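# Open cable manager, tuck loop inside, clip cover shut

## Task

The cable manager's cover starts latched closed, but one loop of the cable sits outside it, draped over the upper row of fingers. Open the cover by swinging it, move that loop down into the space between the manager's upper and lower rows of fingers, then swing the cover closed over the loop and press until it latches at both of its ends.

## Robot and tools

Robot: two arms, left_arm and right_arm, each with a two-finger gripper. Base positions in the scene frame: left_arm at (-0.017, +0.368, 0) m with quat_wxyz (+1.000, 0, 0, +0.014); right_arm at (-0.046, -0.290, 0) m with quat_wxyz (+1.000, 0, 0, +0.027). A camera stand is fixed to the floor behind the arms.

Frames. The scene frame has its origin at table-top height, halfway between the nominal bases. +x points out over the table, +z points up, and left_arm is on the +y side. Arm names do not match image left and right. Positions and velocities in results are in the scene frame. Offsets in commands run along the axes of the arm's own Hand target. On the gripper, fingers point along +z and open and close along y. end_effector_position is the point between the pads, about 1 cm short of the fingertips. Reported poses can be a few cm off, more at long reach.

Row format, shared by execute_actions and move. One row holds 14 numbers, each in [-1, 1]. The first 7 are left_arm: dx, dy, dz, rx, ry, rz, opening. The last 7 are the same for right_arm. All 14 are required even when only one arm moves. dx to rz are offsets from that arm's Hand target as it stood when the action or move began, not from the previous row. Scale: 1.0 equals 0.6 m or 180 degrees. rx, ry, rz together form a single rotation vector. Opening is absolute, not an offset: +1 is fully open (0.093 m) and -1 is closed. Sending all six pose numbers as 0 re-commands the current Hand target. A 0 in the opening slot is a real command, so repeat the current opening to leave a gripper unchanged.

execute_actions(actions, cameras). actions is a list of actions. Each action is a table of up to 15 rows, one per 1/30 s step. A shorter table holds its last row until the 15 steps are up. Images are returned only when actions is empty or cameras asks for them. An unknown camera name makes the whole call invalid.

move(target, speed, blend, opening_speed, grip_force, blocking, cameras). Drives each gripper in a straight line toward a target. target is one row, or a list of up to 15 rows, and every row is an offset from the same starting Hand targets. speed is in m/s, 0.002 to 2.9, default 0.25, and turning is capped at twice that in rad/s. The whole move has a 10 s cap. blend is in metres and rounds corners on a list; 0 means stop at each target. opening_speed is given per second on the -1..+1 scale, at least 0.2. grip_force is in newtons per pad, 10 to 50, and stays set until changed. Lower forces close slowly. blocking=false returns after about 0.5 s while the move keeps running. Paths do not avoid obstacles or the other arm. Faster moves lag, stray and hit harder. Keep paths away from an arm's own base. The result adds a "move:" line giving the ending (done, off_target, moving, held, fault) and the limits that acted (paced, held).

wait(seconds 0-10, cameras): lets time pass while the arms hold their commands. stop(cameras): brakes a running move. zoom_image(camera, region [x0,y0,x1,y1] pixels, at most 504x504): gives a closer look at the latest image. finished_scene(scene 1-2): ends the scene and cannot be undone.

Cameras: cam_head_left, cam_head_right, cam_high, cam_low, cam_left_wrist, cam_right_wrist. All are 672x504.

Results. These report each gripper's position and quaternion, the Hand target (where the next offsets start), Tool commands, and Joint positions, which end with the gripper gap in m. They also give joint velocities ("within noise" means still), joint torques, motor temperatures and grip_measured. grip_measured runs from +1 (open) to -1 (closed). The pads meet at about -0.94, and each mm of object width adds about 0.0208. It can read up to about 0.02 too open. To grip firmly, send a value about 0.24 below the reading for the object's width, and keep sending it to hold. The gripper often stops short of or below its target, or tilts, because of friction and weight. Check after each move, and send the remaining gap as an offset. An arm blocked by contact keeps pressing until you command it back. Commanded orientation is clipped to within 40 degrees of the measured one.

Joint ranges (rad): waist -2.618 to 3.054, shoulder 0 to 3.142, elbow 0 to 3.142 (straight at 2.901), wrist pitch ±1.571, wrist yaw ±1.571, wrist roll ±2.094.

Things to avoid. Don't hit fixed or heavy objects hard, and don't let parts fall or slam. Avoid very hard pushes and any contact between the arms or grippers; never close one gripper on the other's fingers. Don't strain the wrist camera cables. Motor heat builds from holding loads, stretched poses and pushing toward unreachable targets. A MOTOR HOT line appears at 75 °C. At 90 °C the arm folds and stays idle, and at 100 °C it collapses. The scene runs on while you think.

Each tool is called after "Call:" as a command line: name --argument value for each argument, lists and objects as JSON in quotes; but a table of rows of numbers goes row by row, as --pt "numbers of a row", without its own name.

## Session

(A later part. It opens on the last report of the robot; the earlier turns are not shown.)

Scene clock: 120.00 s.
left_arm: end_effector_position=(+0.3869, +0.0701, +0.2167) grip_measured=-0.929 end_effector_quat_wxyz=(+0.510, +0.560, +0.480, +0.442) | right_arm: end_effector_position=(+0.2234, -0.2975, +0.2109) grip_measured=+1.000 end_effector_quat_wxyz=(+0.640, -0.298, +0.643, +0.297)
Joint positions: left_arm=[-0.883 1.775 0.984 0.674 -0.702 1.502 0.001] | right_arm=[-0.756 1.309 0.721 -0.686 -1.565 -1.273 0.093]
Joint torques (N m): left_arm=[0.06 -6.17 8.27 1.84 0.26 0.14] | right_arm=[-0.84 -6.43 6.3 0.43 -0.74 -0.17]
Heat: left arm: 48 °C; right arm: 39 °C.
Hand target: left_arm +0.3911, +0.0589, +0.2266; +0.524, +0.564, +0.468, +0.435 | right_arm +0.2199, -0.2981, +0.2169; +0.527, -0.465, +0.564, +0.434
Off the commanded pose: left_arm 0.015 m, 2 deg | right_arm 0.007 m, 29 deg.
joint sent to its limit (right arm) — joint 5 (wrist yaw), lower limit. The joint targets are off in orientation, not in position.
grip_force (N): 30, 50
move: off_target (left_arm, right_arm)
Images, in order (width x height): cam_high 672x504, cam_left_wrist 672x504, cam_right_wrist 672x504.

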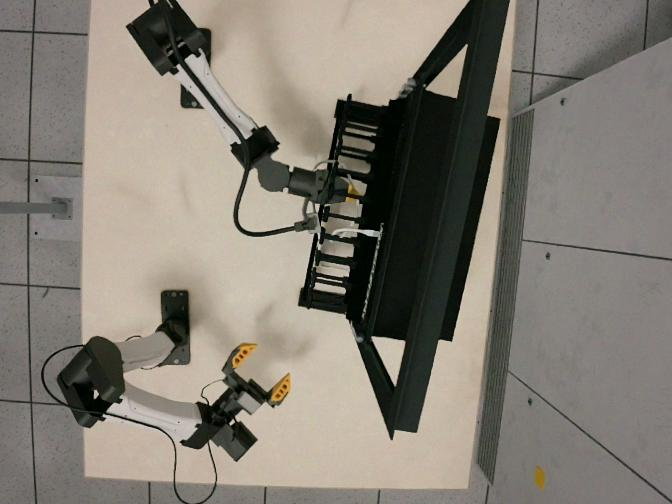

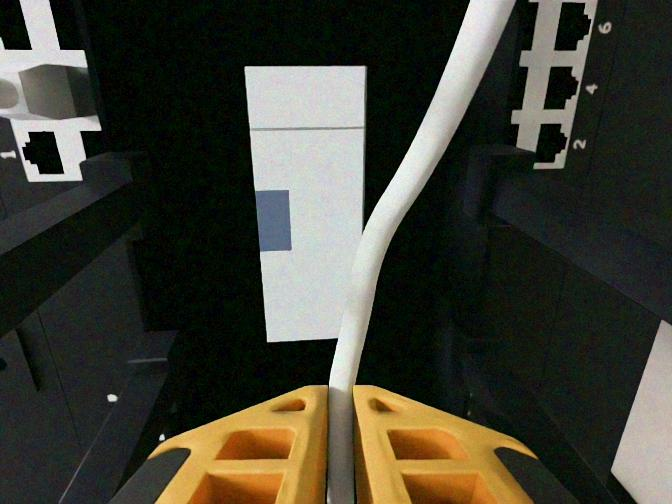

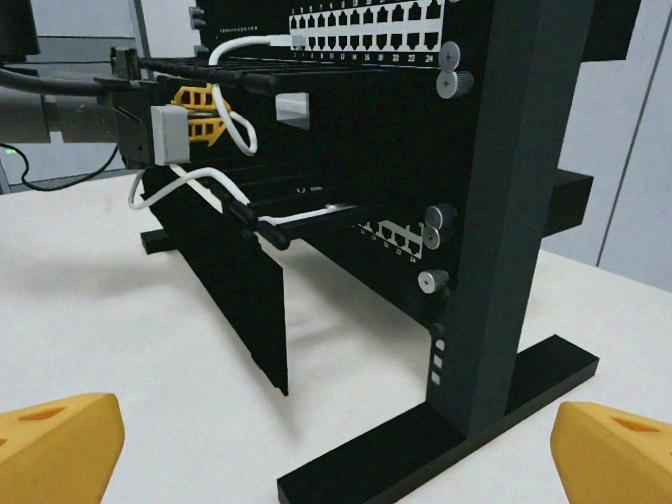

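Call:
move --target '[0.1,0,0,0,0,0,-1,0,0,0,0,0,0,1]' --speed 0.08 --cameras '["cam_left_wrist","cam_high","cam_right_wrist"]'

Call:
zoom_image --camera "cam_high" --region '[280, 80, 420, 320]'

Scene clock: 121.67 s.
left_arm: end_effector_position=(+0.3993, +0.1007, +0.2191) grip_measured=-0.929 end_effector_quat_wxyz=(+0.527, +0.577, +0.459, +0.423) | right_arm: end_effector_position=(+0.2234, -0.2975, +0.2109) grip_measured=+1.000 end_effector_quat_wxyz=(+0.640, -0.298, +0.643, +0.297)
Joint positions: left_arm=[-0.768 1.701 0.901 0.7 -0.515 1.526 0.001] | right_arm=[-0.756 1.309 0.721 -0.686 -1.565 -1.273 0.093]
Joint torques (N m): left_arm=[2.36 -9.06 4.11 1.98 -0.24 0.01] | right_arm=[-0.8 -6.46 6.34 0.42 -0.74 -0.17]
Heat: left arm: 48 °C; right arm: 39 °C.
Hand target: left_arm +0.4022, +0.1180, +0.2265; +0.524, +0.564, +0.468, +0.435 | right_arm +0.2199, -0.2981, +0.2169; +0.527, -0.465, +0.564, +0.434
Off the commanded pose: left_arm 0.019 m, 2 deg | right_arm 0.007 m, 29 deg.
joint sent to its limit (right arm) — joint 5 (wrist yaw), lower limit. The joint targets are off in orientation, not in position.
grip_force (N): 30, 50
move: off_target (left_arm, right_arm)
Images, in order (width x height): cam_high 672x504, cam_left_wrist 672x504, cam_right_wrist 672x504.

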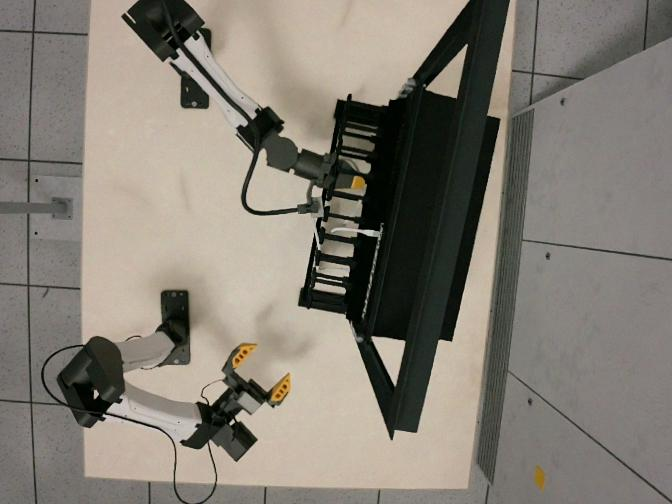

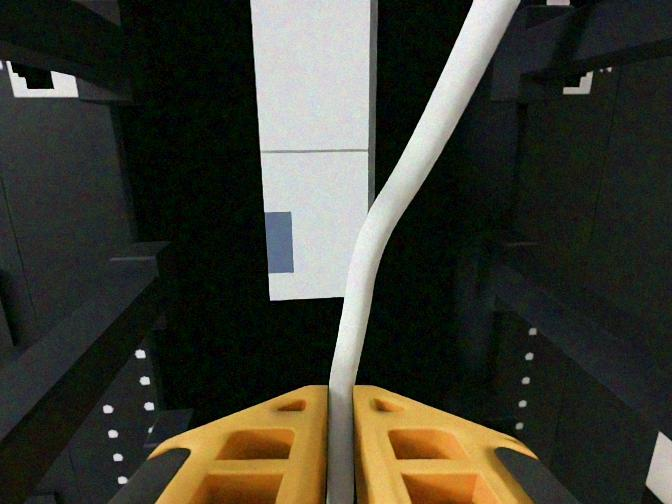

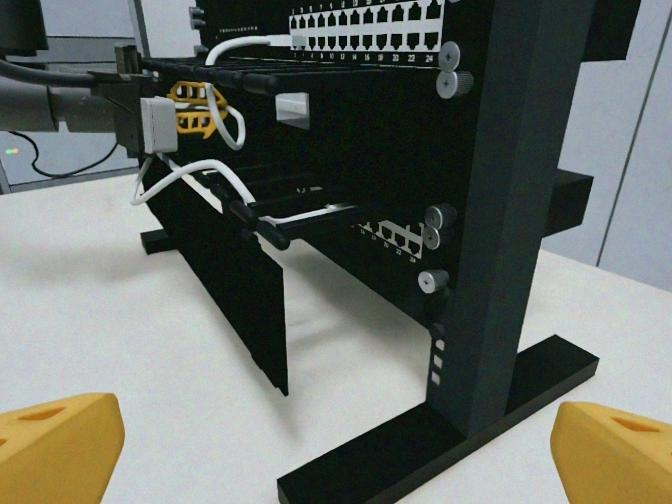

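Scaled by 2.100 from the camera's 672x504 image, which has a finer 960x720 frame.

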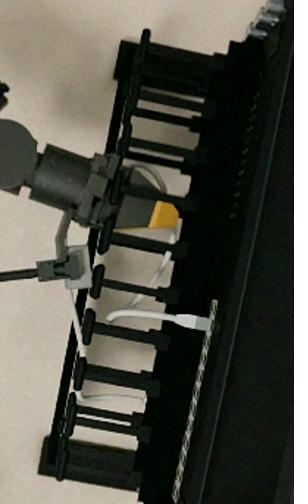

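Call:
move --pt "-0.03 -0.0 0.0 0 0 0 -1 0 0 0 0 0 0 1" --pt "-0.03 0 0.015 0 0 0 -0.45 0 0 0 0 0 0 1" --pt "-0.03 0 -0.2 0 0 0 -0.45 0 0 0 0 0 0 1" --speed 0.08 --cameras '["cam_left_wrist","cam_high","cam_right_wrist"]'

Call:
zoom_image --camera "cam_high" --region '[280, 80, 420, 320]'

Call:
zoom_image --camera "cam_right_wrist" --region '[60, 0, 360, 300]'

Scene clock: 125.80 s.
left_arm: end_effector_position=(+0.3902, +0.0951, +0.2143) grip_measured=-0.487 end_effector_quat_wxyz=(+0.531, +0.585, +0.444, +0.423) | right_arm: end_effector_position=(+0.2234, -0.2975, +0.2109) grip_measured=+1.000 end_effector_quat_wxyz=(+0.640, -0.298, +0.643, +0.297)
Joint positions: left_arm=[-0.788 1.699 0.865 0.743 -0.509 1.55 0.022] | right_arm=[-0.756 1.309 0.721 -0.686 -1.565 -1.273 0.093]
Joint torques (N m): left_arm=[-12.48 -25.73 -9.07 1.59 -2.08 -0.36] | right_arm=[-0.81 -6.49 6.3 0.41 -0.74 -0.18]
Motor temperatures (°C): left_arm=[28 48 49 39 29 29 29] | right_arm=[30 37 39 35 30 31 28]
Heat: left arm: 49 °C; right arm: 39 °C.
Hand target: left_arm +0.2812, +0.1223, +0.2352; +0.524, +0.564, +0.468, +0.435 | right_arm +0.2199, -0.2981, +0.2169; +0.527, -0.465, +0.564, +0.434
Off the commanded pose: left_arm 0.114 m, 4 deg | right_arm 0.007 m, 29 deg.
joint sent to its limit (right arm) — joint 5 (wrist yaw), lower limit. The joint targets are off in orientation, not in position.
grip_force (N): 30, 50
move: off_target (left_arm, right_arm)
Images, in order (width x height): cam_high 672x504, cam_left_wrist 672x504, cam_right_wrist 672x504.

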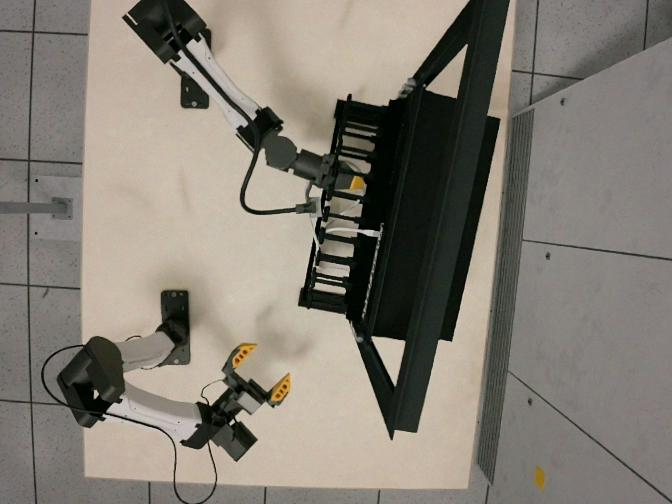

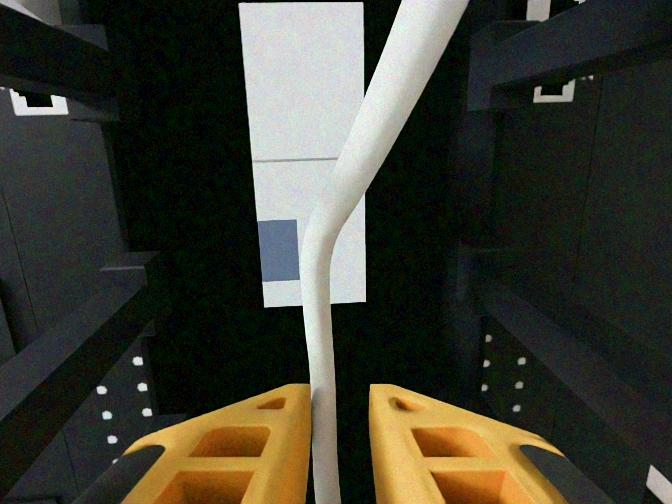

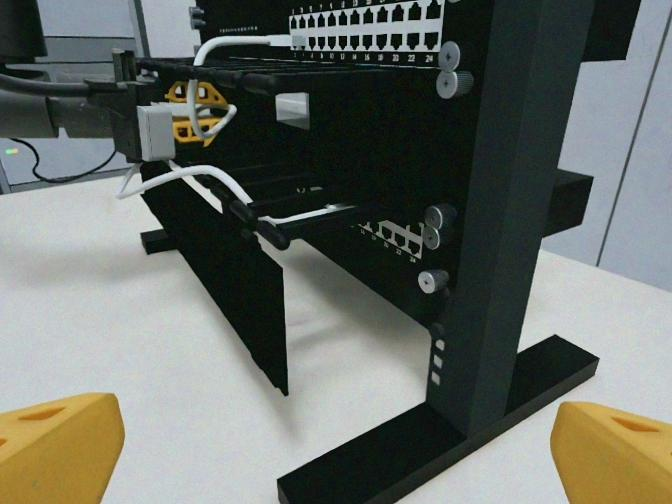

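Scaled by 2.100 from the camera's 672x504 image, which has a finer 960x720 frame.

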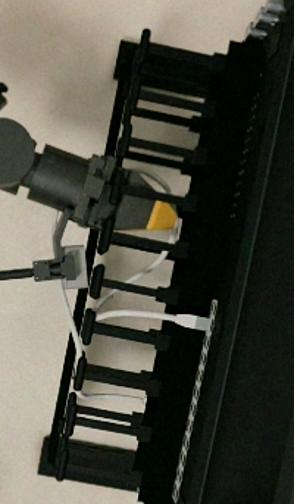

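Scaled by 1.680 from the camera's 672x504 image, which has a finer 960x720 frame.

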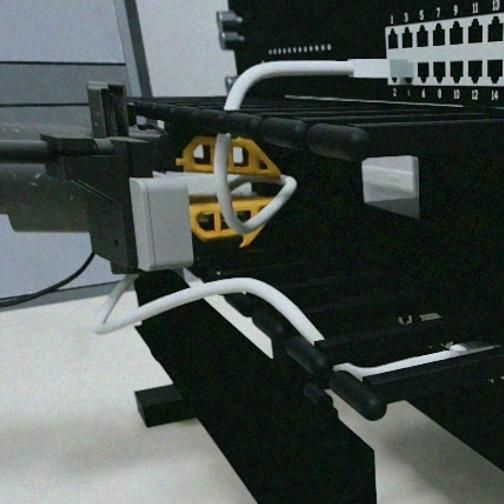

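Call:
move --pt "0 -0.01 0.195 0 0 0 -0.45 0 0 0 0 0 0 1" --pt "0 -0.01 0.195 0 0 0 -0.72 0 0 0 0 0 0 1" --speed 0.2 --cameras '["cam_left_wrist","cam_high"]'

Scene clock: 127.97 s.
left_arm: end_effector_position=(+0.3955, +0.1009, +0.2146) grip_measured=-0.718 end_effector_quat_wxyz=(+0.519, +0.573, +0.461, +0.436) | right_arm: end_effector_position=(+0.2234, -0.2975, +0.2109) grip_measured=+1.000 end_effector_quat_wxyz=(+0.640, -0.298, +0.643, +0.297)
Joint positions: left_arm=[-0.786 1.712 0.885 0.731 -0.56 1.541 0.011] | right_arm=[-0.756 1.309 0.721 -0.686 -1.565 -1.273 0.093]
Joint torques (N m): left_arm=[-0.5 -7.08 6.16 1.83 -0.34 -0.19] | right_arm=[-0.81 -6.49 6.27 0.43 -0.75 -0.17]
Heat: left arm: 49 °C; right arm: 39 °C.
Hand target: left_arm +0.3955, +0.1009, +0.2208; +0.524, +0.563, +0.468, +0.435 | right_arm +0.2199, -0.2981, +0.2169; +0.527, -0.465, +0.564, +0.434
Off the commanded pose: left_arm 0.006 m, 1 deg | right_arm 0.007 m, 29 deg.
joint sent to its limit (right arm) — joint 5 (wrist yaw), lower limit. The joint targets are off in orientation, not in position.
grip_force (N): 30, 50
move: off_target (right_arm); target 2's new opening was sent with left_arm's hand 0.007 m and 3 deg from that target
Images, in order (width x height): cam_high 672x504, cam_left_wrist 672x504.

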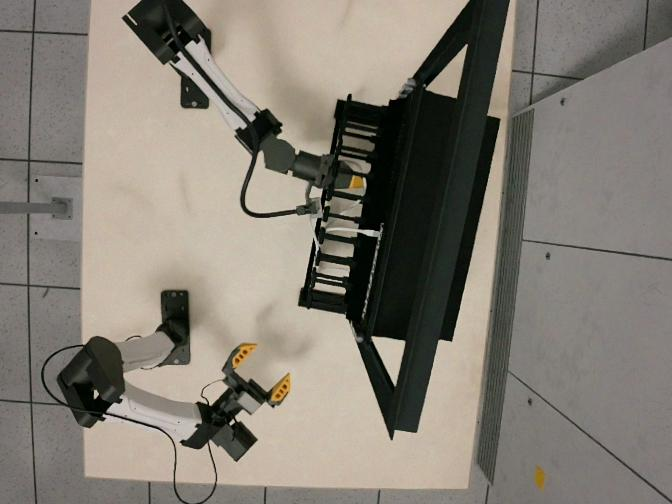

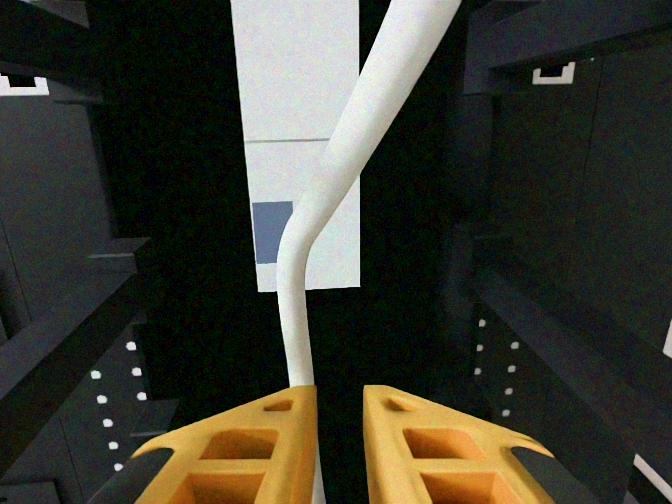

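Call:
move --pt "0 0.012 0 0 0 0 -0.72 0 0 0 0 0 0 1" --pt "0 0.012 -0.06 0 0 0 -0.72 0 0 0 0 0 0 1" --speed 0.1 --cameras '["cam_left_wrist","cam_right_wrist"]'

Scene clock: 129.93 s.
left_arm: end_effector_position=(+0.3650, +0.1032, +0.2187) grip_measured=-0.719 end_effector_quat_wxyz=(+0.511, +0.580, +0.462, +0.436) | right_arm: end_effector_position=(+0.2234, -0.2975, +0.2109) grip_measured=+1.000 end_effector_quat_wxyz=(+0.640, -0.298, +0.643, +0.297)
Joint positions: left_arm=[-0.849 1.611 0.815 0.674 -0.625 1.533 0.011] | right_arm=[-0.756 1.309 0.721 -0.686 -1.565 -1.273 0.093]
Joint torques (N m): left_arm=[-0.2 -8.64 4.64 2 -0.26 -0.21] | right_arm=[-0.8 -6.45 6.28 0.42 -0.74 -0.16]
Heat: left arm: 49 °C; right arm: 39 °C.
Hand target: left_arm +0.3607, +0.1074, +0.2307; +0.524, +0.563, +0.468, +0.435 | right_arm +0.2199, -0.2981, +0.2169; +0.527, -0.465, +0.564, +0.434
Off the commanded pose: left_arm 0.013 m, 2 deg | right_arm 0.007 m, 29 deg.
joint sent to its limit (right arm) — joint 5 (wrist yaw), lower limit. The joint targets are off in orientation, not in position.
grip_force (N): 30, 50
move: off_target (left_arm, right_arm)
Images, in order (width x height): cam_left_wrist 672x504, cam_right_wrist 672x504.

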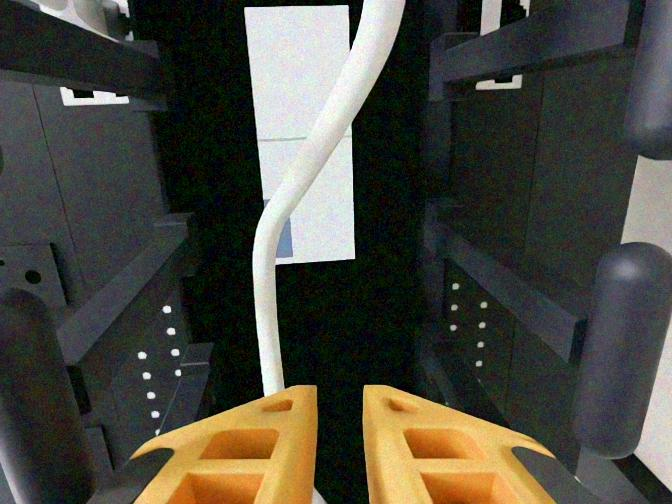

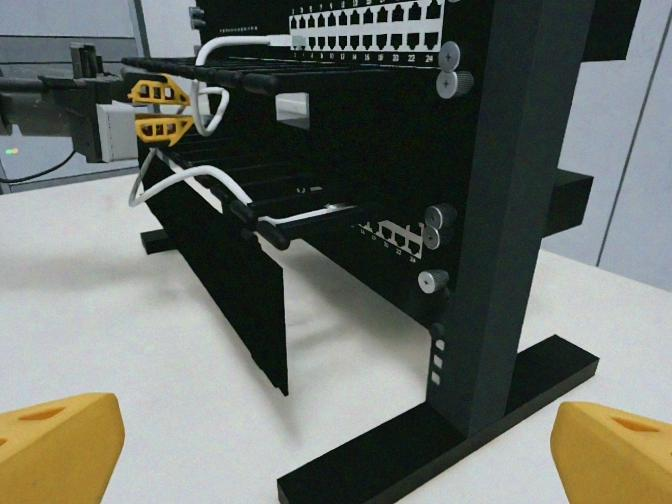

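Call:
move --target '[0,0,-0.17,0,0,0,-0.72,0,0,0,0,0,0,1]' --speed 0.1 --cameras '["cam_left_wrist","cam_right_wrist","cam_high","cam_head_right"]'

Call:
zoom_image --camera "cam_high" --region '[280, 80, 420, 320]'

Call:
zoom_image --camera "cam_right_wrist" --region '[60, 0, 360, 300]'

Scene clock: 132.17 s.
left_arm: end_effector_position=(+0.2632, +0.1218, +0.2346) grip_measured=-0.719 end_effector_quat_wxyz=(+0.517, +0.574, +0.460, +0.438) | right_arm: end_effector_position=(+0.2234, -0.2975, +0.2109) grip_measured=+1.000 end_effector_quat_wxyz=(+0.640, -0.298, +0.643, +0.297)
Joint positions: left_arm=[-1.106 1.268 0.589 0.55 -0.88 1.497 0.011] | right_arm=[-0.756 1.309 0.721 -0.686 -1.565 -1.273 0.093]
Joint torques (N m): left_arm=[-0.25 -4.92 4.83 1.86 -0.27 -0.2] | right_arm=[-0.87 -6.49 6.28 0.41 -0.73 -0.17]
Heat: left arm: 49 °C; right arm: 39 °C.
Hand target: left_arm +0.2607, +0.1260, +0.2380; +0.524, +0.564, +0.468, +0.435 | right_arm +0.2199, -0.2981, +0.2169; +0.527, -0.465, +0.564, +0.434
Off the commanded pose: left_arm 0.006 m, 2 deg | right_arm 0.007 m, 29 deg.
joint sent to its limit (right arm) — joint 5 (wrist yaw), lower limit. The joint targets are off in orientation, not in position.
grip_force (N): 30, 50
move: off_target (right_arm)
Images, in order (width x height): cam_head_right 672x504, cam_high 672x504, cam_left_wrist 672x504, cam_right_wrist 672x504.

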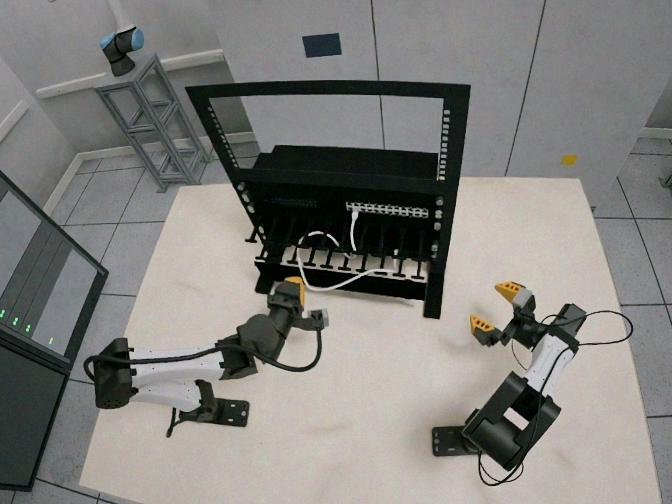

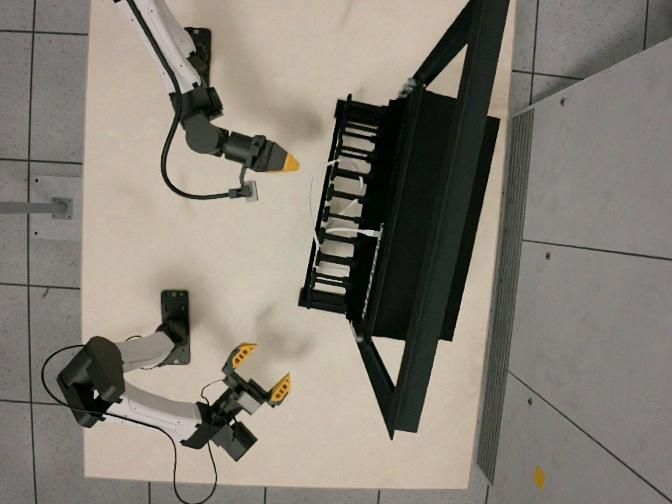

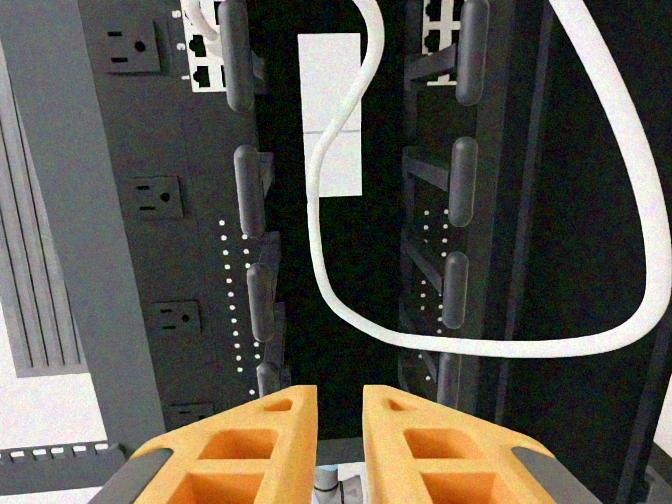

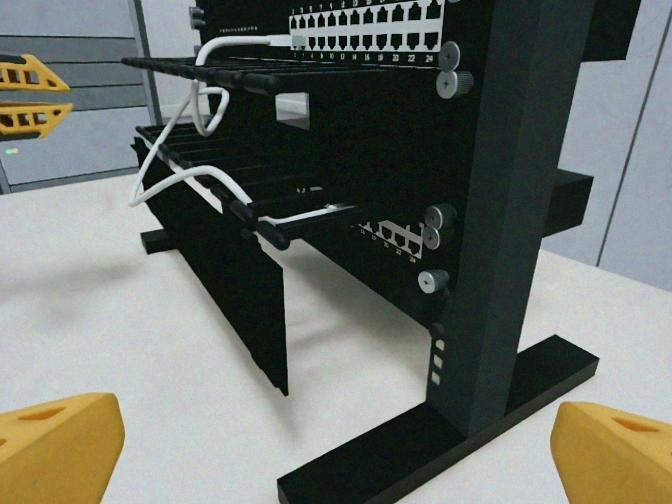

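Scaled by 2.100 from the camera's 672x504 image, which has a finer 960x720 frame.

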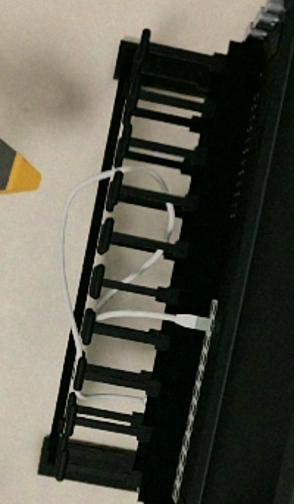

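Scaled by 1.680 from the camera's 672x504 image, which has a finer 960x720 frame.

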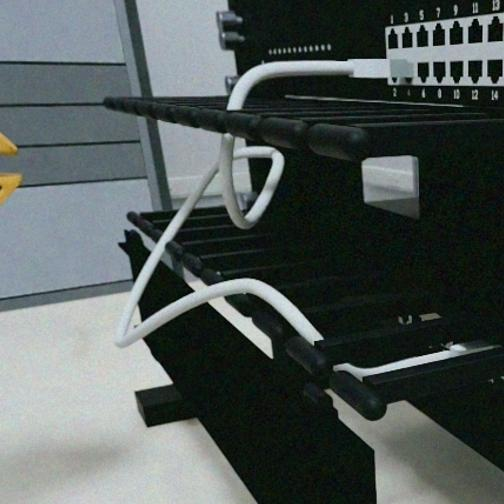

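Call:
move --pt "0 0 -0.07 0 0 0 0.0 0 0 0 0 0 0 1" --pt "-0.058 -0.112 -0.07 0 0 0 0.0 0 0 0 0 0 0 1" --pt "-0.058 -0.112 0 0 0 0 0 0 0 0 0 0 0 1" --speed 0.12 --blend '[0.01,0.01,0]' --cameras '["cam_left_wrist","cam_right_wrist"]'

Scene clock: 135.27 s.
left_arm: end_effector_position=(+0.2450, +0.1034, +0.1564) grip_measured=-0.001 end_effector_quat_wxyz=(+0.501, +0.578, +0.466, +0.444) | right_arm: end_effector_position=(+0.2234, -0.2975, +0.2109) grip_measured=+1.000 end_effector_quat_wxyz=(+0.640, -0.298, +0.643, +0.297)
Joint positions: left_arm=[-1.212 1.557 0.468 0.892 -1.008 1.451 0.045] | right_arm=[-0.756 1.309 0.721 -0.686 -1.565 -1.273 0.093]
Joint torques (N m): left_arm=[0.34 -3.92 7.21 2.08 0.01 0.11] | right_arm=[-0.77 -6.48 6.31 0.43 -0.74 -0.17]
Heat: left arm: 49 °C; right arm: 39 °C.
Hand target: left_arm +0.2495, +0.0928, +0.1709; +0.524, +0.564, +0.468, +0.435 | right_arm +0.2199, -0.2981, +0.2169; +0.527, -0.465, +0.564, +0.434
Off the commanded pose: left_arm 0.019 m, 3 deg | right_arm 0.007 m, 29 deg.
joint sent to its limit (right arm) — joint 5 (wrist yaw), lower limit. The joint targets are off in orientation, not in position.
grip_force (N): 30, 50
move: off_target (left_arm, right_arm)
Images, in order (width x height): cam_left_wrist 672x504, cam_right_wrist 672x504.

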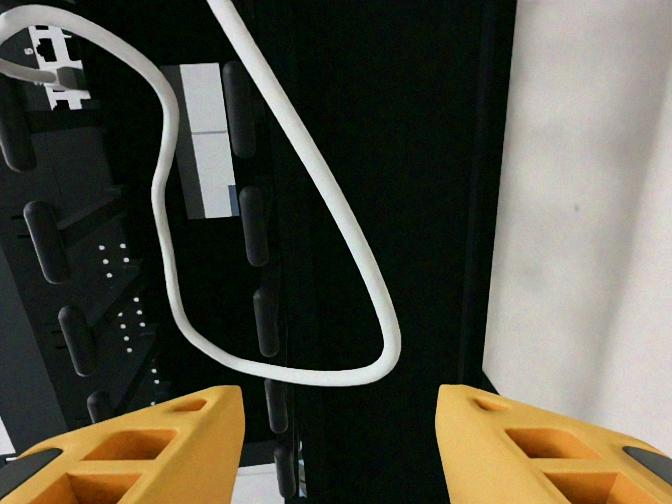

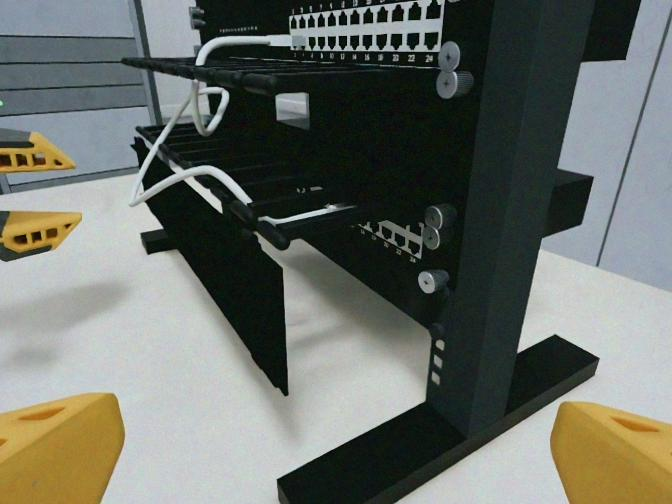

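Call:
move --pt "-0.022 -0.016 0.067 0 0 0 0.0 0 0 0 0 0 0 1" --pt "-0.022 -0.016 0.067 0 0 0 -1 0 0 0 0 0 0 1" --speed 0.12 --cameras '["cam_left_wrist","cam_right_wrist"]'

Scene clock: 139.53 s.
left_arm: end_effector_position=(+0.2808, +0.0825, +0.1447) grip_measured=-0.992 end_effector_quat_wxyz=(+0.501, +0.578, +0.468, +0.442) | right_arm: end_effector_position=(+0.2234, -0.2975, +0.2109) grip_measured=+1.000 end_effector_quat_wxyz=(+0.640, -0.298, +0.643, +0.297)
Joint positions: left_arm=[-1.125 1.727 0.582 0.967 -0.922 1.471 0] | right_arm=[-0.756 1.309 0.721 -0.686 -1.565 -1.273 0.093]
Joint torques (N m): left_arm=[0.44 -4.83 6.64 2.16 0.05 0.04] | right_arm=[-0.81 -6.53 6.3 0.42 -0.75 -0.17]
Heat: left arm: 49 °C; right arm: 39 °C.
Hand target: left_arm +0.2858, +0.0726, +0.1584; +0.524, +0.564, +0.468, +0.435 | right_arm +0.2199, -0.2981, +0.2169; +0.527, -0.465, +0.564, +0.434
Off the commanded pose: left_arm 0.018 m, 3 deg | right_arm 0.007 m, 29 deg.
joint sent to its limit (right arm) — joint 5 (wrist yaw), lower limit. The joint targets are off in orientation, not in position.
grip_force (N): 30, 50
move: off_target (left_arm, right_arm); target 2's new opening was sent with left_arm's hand 0.018 m and 3 deg from that target
Images, in order (width x height): cam_left_wrist 672x504, cam_right_wrist 672x504.

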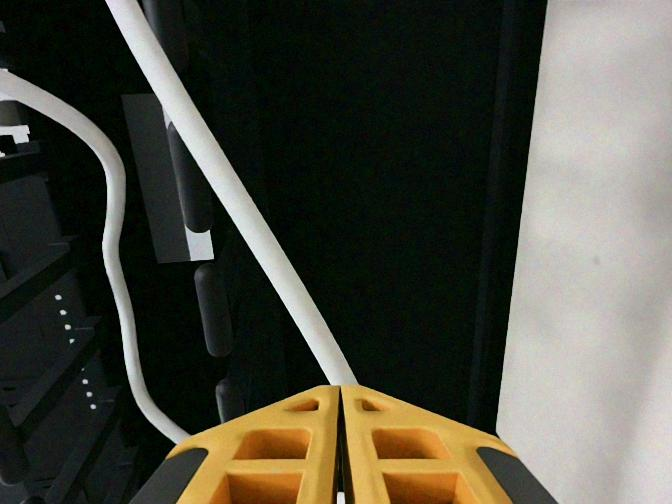

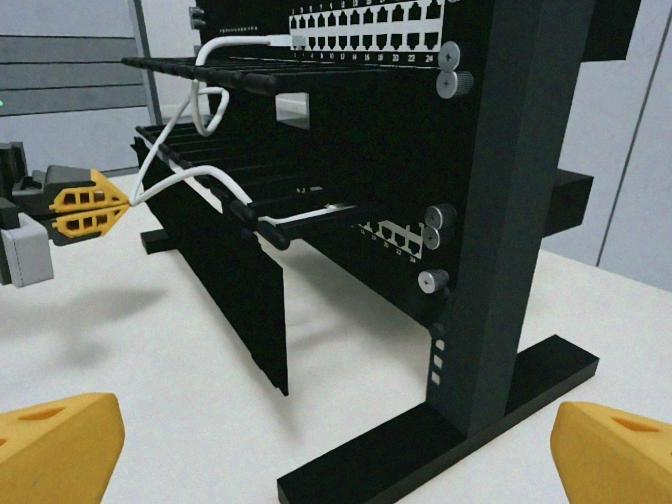

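Call:
move --pt "0 0 0 0 0 0 -0.2 0 0 0 0 0 0 1" --pt "0 0 0.035 0 0 0 -0.2 0 0 0 0 0 0 1" --pt "0 0 0.035 0 0 0 -1 0 0 0 0 0 0 1" --speed 0.12 --cameras '["cam_left_wrist","cam_right_wrist"]'

Scene clock: 143.73 s.
left_arm: end_effector_position=(+0.3018, +0.0793, +0.1425) grip_measured=-0.910 end_effector_quat_wxyz=(+0.500, +0.578, +0.470, +0.442) | right_arm: end_effector_position=(+0.2234, -0.2975, +0.2109) grip_measured=+1.000 end_effector_quat_wxyz=(+0.640, -0.298, +0.643, +0.297)
Joint positions: left_arm=[-1.069 1.777 0.633 0.973 -0.869 1.48 0.002] | right_arm=[-0.756 1.309 0.721 -0.686 -1.565 -1.273 0.093]
Joint torques (N m): left_arm=[0.25 -5.64 7.04 2.16 0.08 0.06] | right_arm=[-0.85 -6.43 6.26 0.42 -0.74 -0.16]
Heat: left arm: 49 °C; right arm: 39 °C.
Hand target: left_arm +0.3064, +0.0688, +0.1569; +0.524, +0.563, +0.468, +0.435 | right_arm +0.2199, -0.2981, +0.2169; +0.527, -0.465, +0.564, +0.434
Off the commanded pose: left_arm 0.018 m, 3 deg | right_arm 0.007 m, 29 deg.
joint sent to its limit (right arm) — joint 5 (wrist yaw), lower limit. The joint targets are off in orientation, not in position.
grip_force (N): 30, 50
move: off_target (left_arm, right_arm); target 3's new opening was sent with left_arm's hand 0.018 m and 3 deg from that target
Images, in order (width x height): cam_left_wrist 672x504, cam_right_wrist 672x504.

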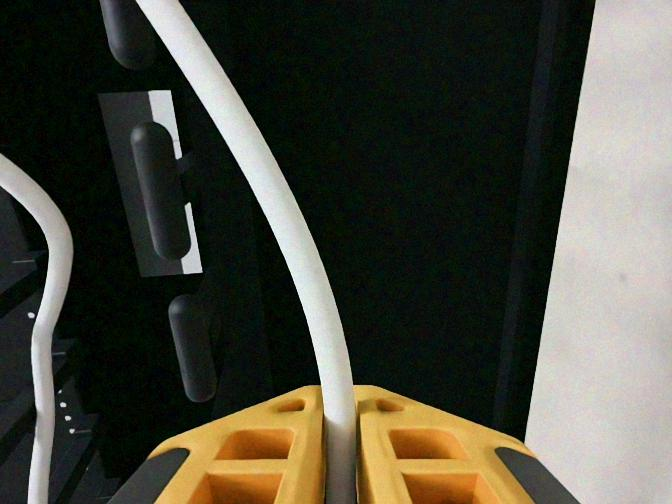

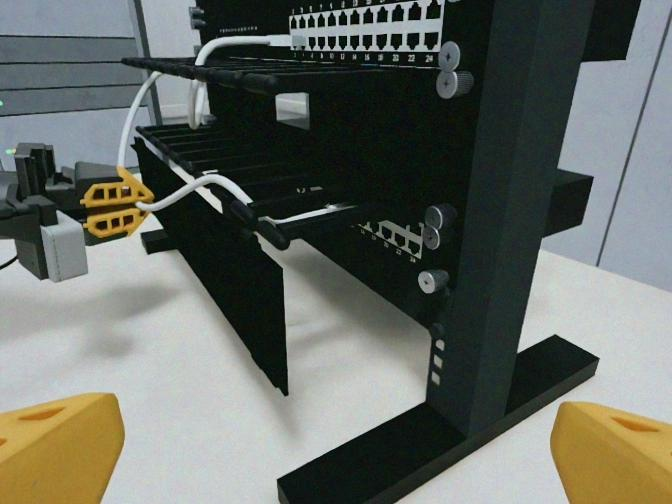

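Call:
move --pt "0 0.068 -0.0575 0 0 0 -1 0 0 0 0 0 0 1" --pt "0.021 0.129 -0.04 0 0 0 -1 0 0 0 0 0 0 1" --pt "0.022 0.14 0.117 0 0 0 -1 0 0 0 0 0 0 1" --speed 0.1 --blend '[0.01,0.0,0]' --cameras '["cam_left_wrist","cam_right_wrist","cam_high"]'

Scene clock: 147.43 s.
left_arm: end_effector_position=(+0.3764, +0.0775, +0.2131) grip_measured=-0.924 end_effector_quat_wxyz=(+0.497, +0.578, +0.477, +0.437) | right_arm: end_effector_position=(+0.2234, -0.2975, +0.2109) grip_measured=+1.000 end_effector_quat_wxyz=(+0.640, -0.298, +0.643, +0.297)
Joint positions: left_arm=[-0.886 1.718 0.943 0.612 -0.692 1.498 0.001] | right_arm=[-0.756 1.309 0.721 -0.686 -1.565 -1.273 0.093]
Joint torques (N m): left_arm=[0.36 -6.19 9.11 2.19 0.13 0.2] | right_arm=[-0.76 -6.43 6.31 0.43 -0.72 -0.18]
Heat: left arm: 49 °C; right arm: 39 °C.
Hand target: left_arm +0.3837, +0.0677, +0.2356; +0.524, +0.564, +0.468, +0.435 | right_arm +0.2199, -0.2981, +0.2169; +0.527, -0.465, +0.564, +0.434
Off the commanded pose: left_arm 0.025 m, 4 deg | right_arm 0.007 m, 29 deg.
joint sent to its limit (right arm) — joint 5 (wrist yaw), lower limit. The joint targets are off in orientation, not in position.
grip_force (N): 30, 50
move: off_target (left_arm, right_arm)
Images, in order (width x height): cam_high 672x504, cam_left_wrist 672x504, cam_right_wrist 672x504.

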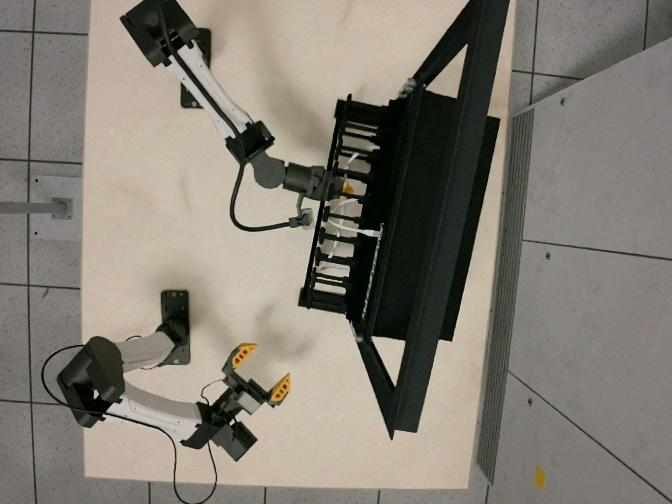

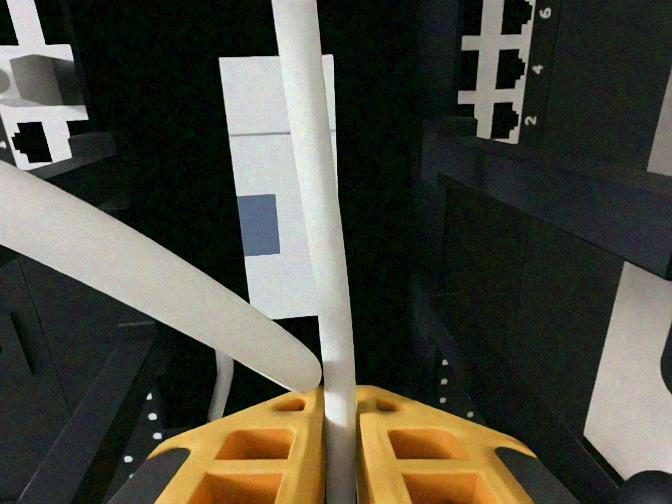

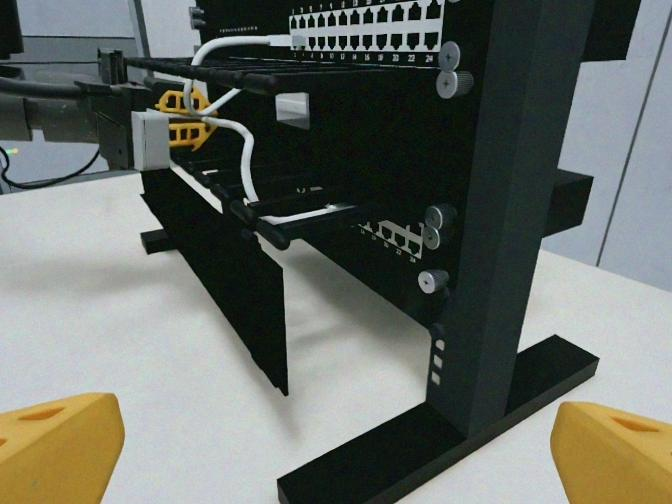

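Call:
move --pt "0 0 0 0 0 0 -0.75 0 0 0 0 0 0 1" --pt "0 0 -0.06 0 0 0 -0.75 0 0 0 0 0 0 1" --pt "0 0 -0.22 0 0 0 -0.75 0 0 0 0 0 0 1" --speed 0.1 --blend '[0,0.01,0]' --cameras '["cam_left_wrist","cam_right_wrist","cam_high"]'

Call:
zoom_image --camera "cam_high" --region '[280, 80, 420, 320]'

Call:
zoom_image --camera "cam_right_wrist" --region '[60, 0, 360, 300]'

Scene clock: 150.53 s.
left_arm: end_effector_position=(+0.2566, +0.0865, +0.2403) grip_measured=-0.751 end_effector_quat_wxyz=(+0.516, +0.575, +0.459, +0.438) | right_arm: end_effector_position=(+0.2234, -0.2975, +0.2109) grip_measured=+1.000 end_effector_quat_wxyz=(+0.640, -0.298, +0.643, +0.297)
Joint positions: left_arm=[-1.188 1.382 0.701 0.535 -0.961 1.48 0.009] | right_arm=[-0.756 1.309 0.721 -0.686 -1.565 -1.273 0.093]
Joint torques (N m): left_arm=[-0.21 -6.34 4.75 1.79 -0.3 -0.16] | right_arm=[-0.84 -6.49 6.35 0.43 -0.74 -0.17]
Heat: left arm: 49 °C; right arm: 39 °C.
Hand target: left_arm +0.2543, +0.0919, +0.2453; +0.524, +0.563, +0.468, +0.435 | right_arm +0.2199, -0.2981, +0.2169; +0.527, -0.465, +0.564, +0.434
Off the commanded pose: left_arm 0.008 m, 2 deg | right_arm 0.007 m, 29 deg.
joint sent to its limit (right arm) — joint 5 (wrist yaw), lower limit. The joint targets are off in orientation, not in position.
grip_force (N): 30, 50
move: off_target (right_arm)
Images, in order (width x height): cam_high 672x504, cam_left_wrist 672x504, cam_right_wrist 672x504.

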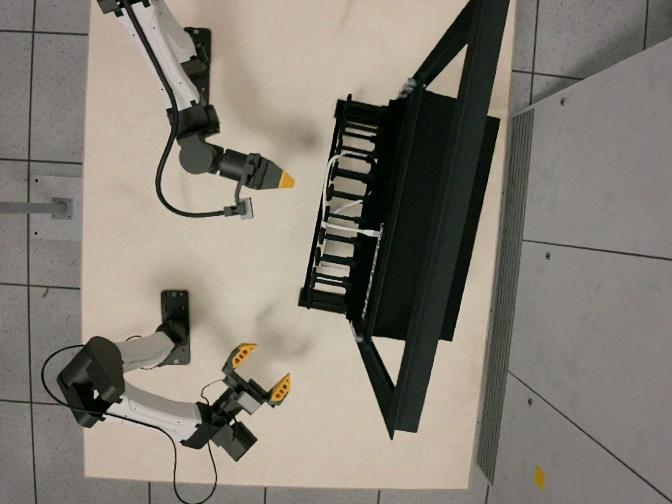

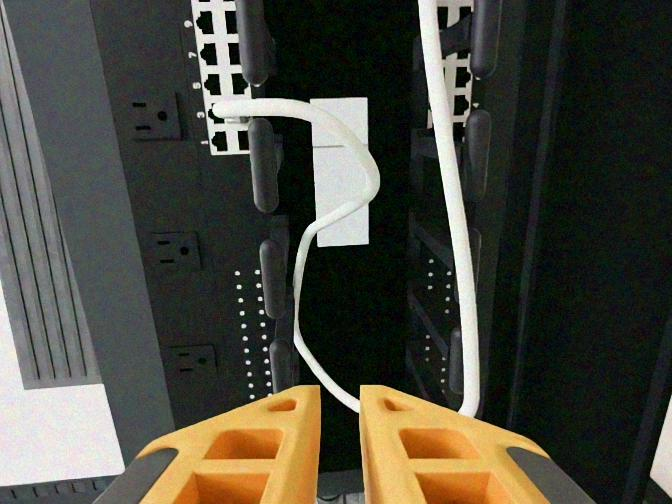

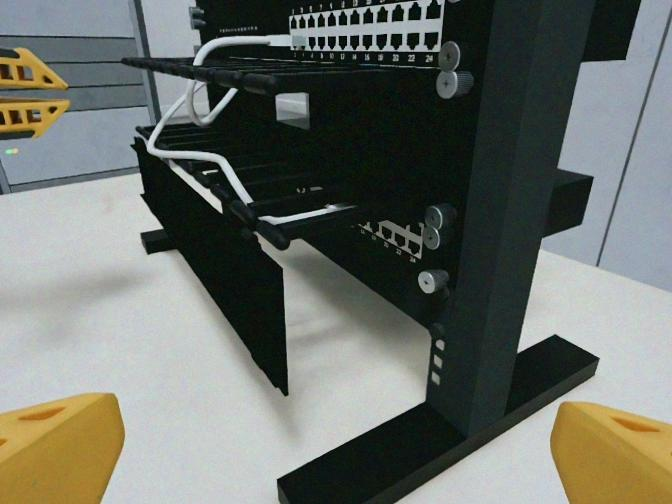

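Scaled by 2.100 from the camera's 672x504 image, which has a finer 960x720 frame.

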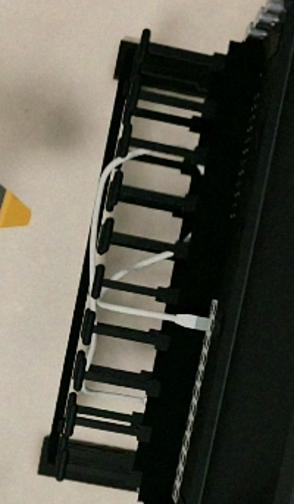

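Scaled by 1.680 from the camera's 672x504 image, which has a finer 960x720 frame.

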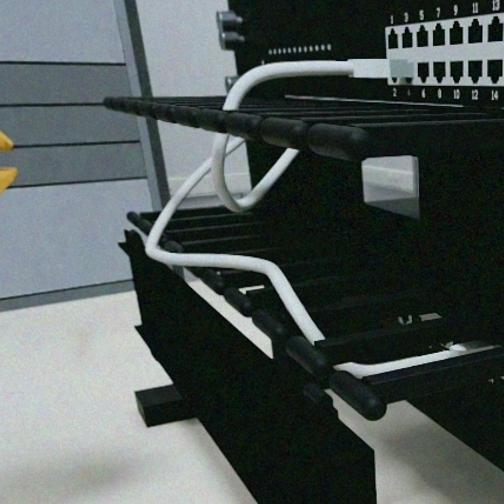

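Call:
move --pt "0 0 -0.08 0 0 0 -1 0.127 -0.115 0.028 0 0 0 -1" --pt "0 0 -0.08 0 0 0 -1 0.116 -0.136 0.176 0 0 0 -1" --speed 0.15 --blend '[0.02,0]' --cameras '["cam_right_wrist","cam_high","cam_low"]'

Scene clock: 156.33 s.
left_arm: end_effector_position=(+0.2093, +0.0958, +0.2453) grip_measured=-0.992 end_effector_quat_wxyz=(+0.517, +0.574, +0.460, +0.438) | right_arm: end_effector_position=(+0.3150, -0.2137, +0.1368) grip_measured=-0.985 end_effector_quat_wxyz=(+0.537, -0.441, +0.584, +0.420)
Joint positions: left_arm=[-1.35 1.265 0.649 0.428 -1.122 1.429 0] | right_arm=[-0.318 1.961 1.156 -0.821 -1.499 -1.608 0]
Joint torques (N m): left_arm=[-0.36 -5.18 4.9 1.7 -0.3 -0.17] | right_arm=[-0.06 -8.92 7.73 0 -0.65 -0.24]
Heat: left arm: 49 °C; right arm: 39 °C.
Hand target: left_arm +0.2072, +0.1007, +0.2486; +0.524, +0.564, +0.468, +0.435 | right_arm +0.3194, -0.2152, +0.1402; +0.527, -0.465, +0.564, +0.434
Off the commanded pose: left_arm 0.006 m, 2 deg | right_arm 0.006 m, 4 deg.
grip_force (N): 30, 50
move: off_target (right_arm)
Images, in order (width x height): cam_high 672x504, cam_low 672x504, cam_right_wrist 672x504.

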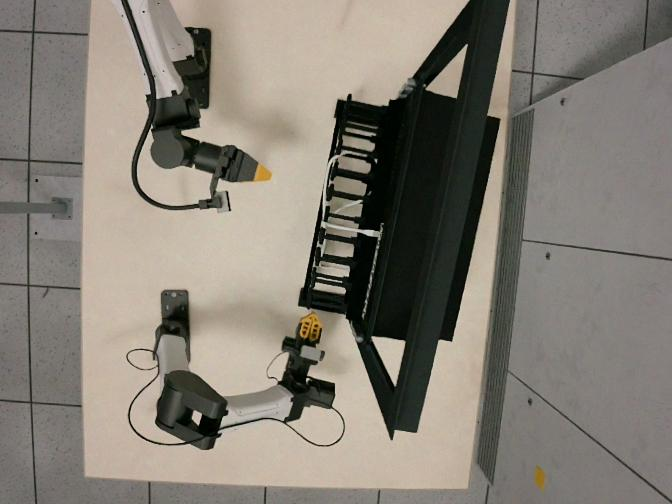

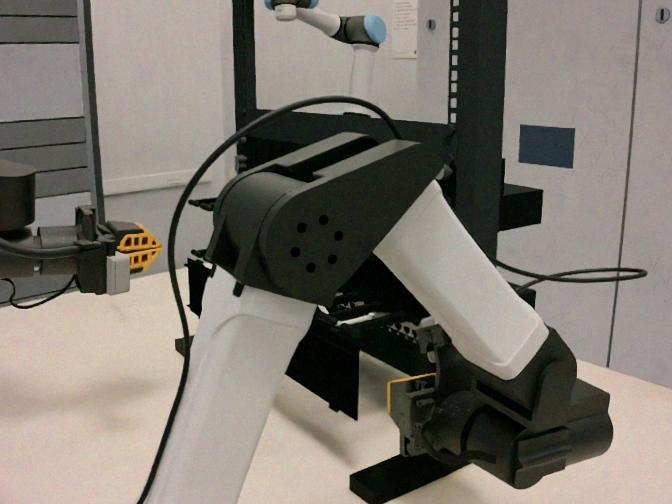

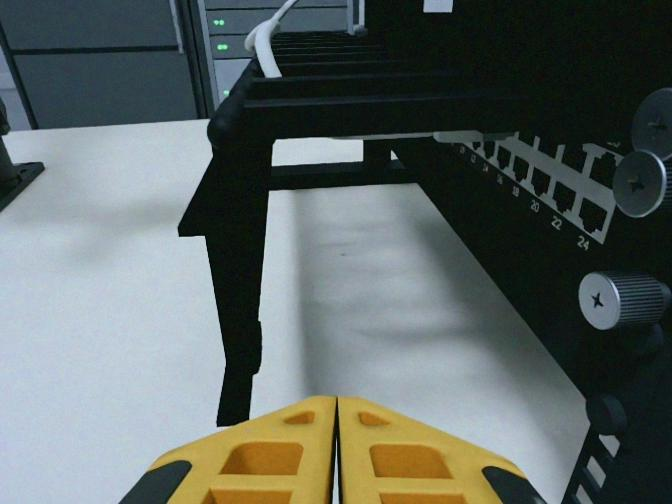

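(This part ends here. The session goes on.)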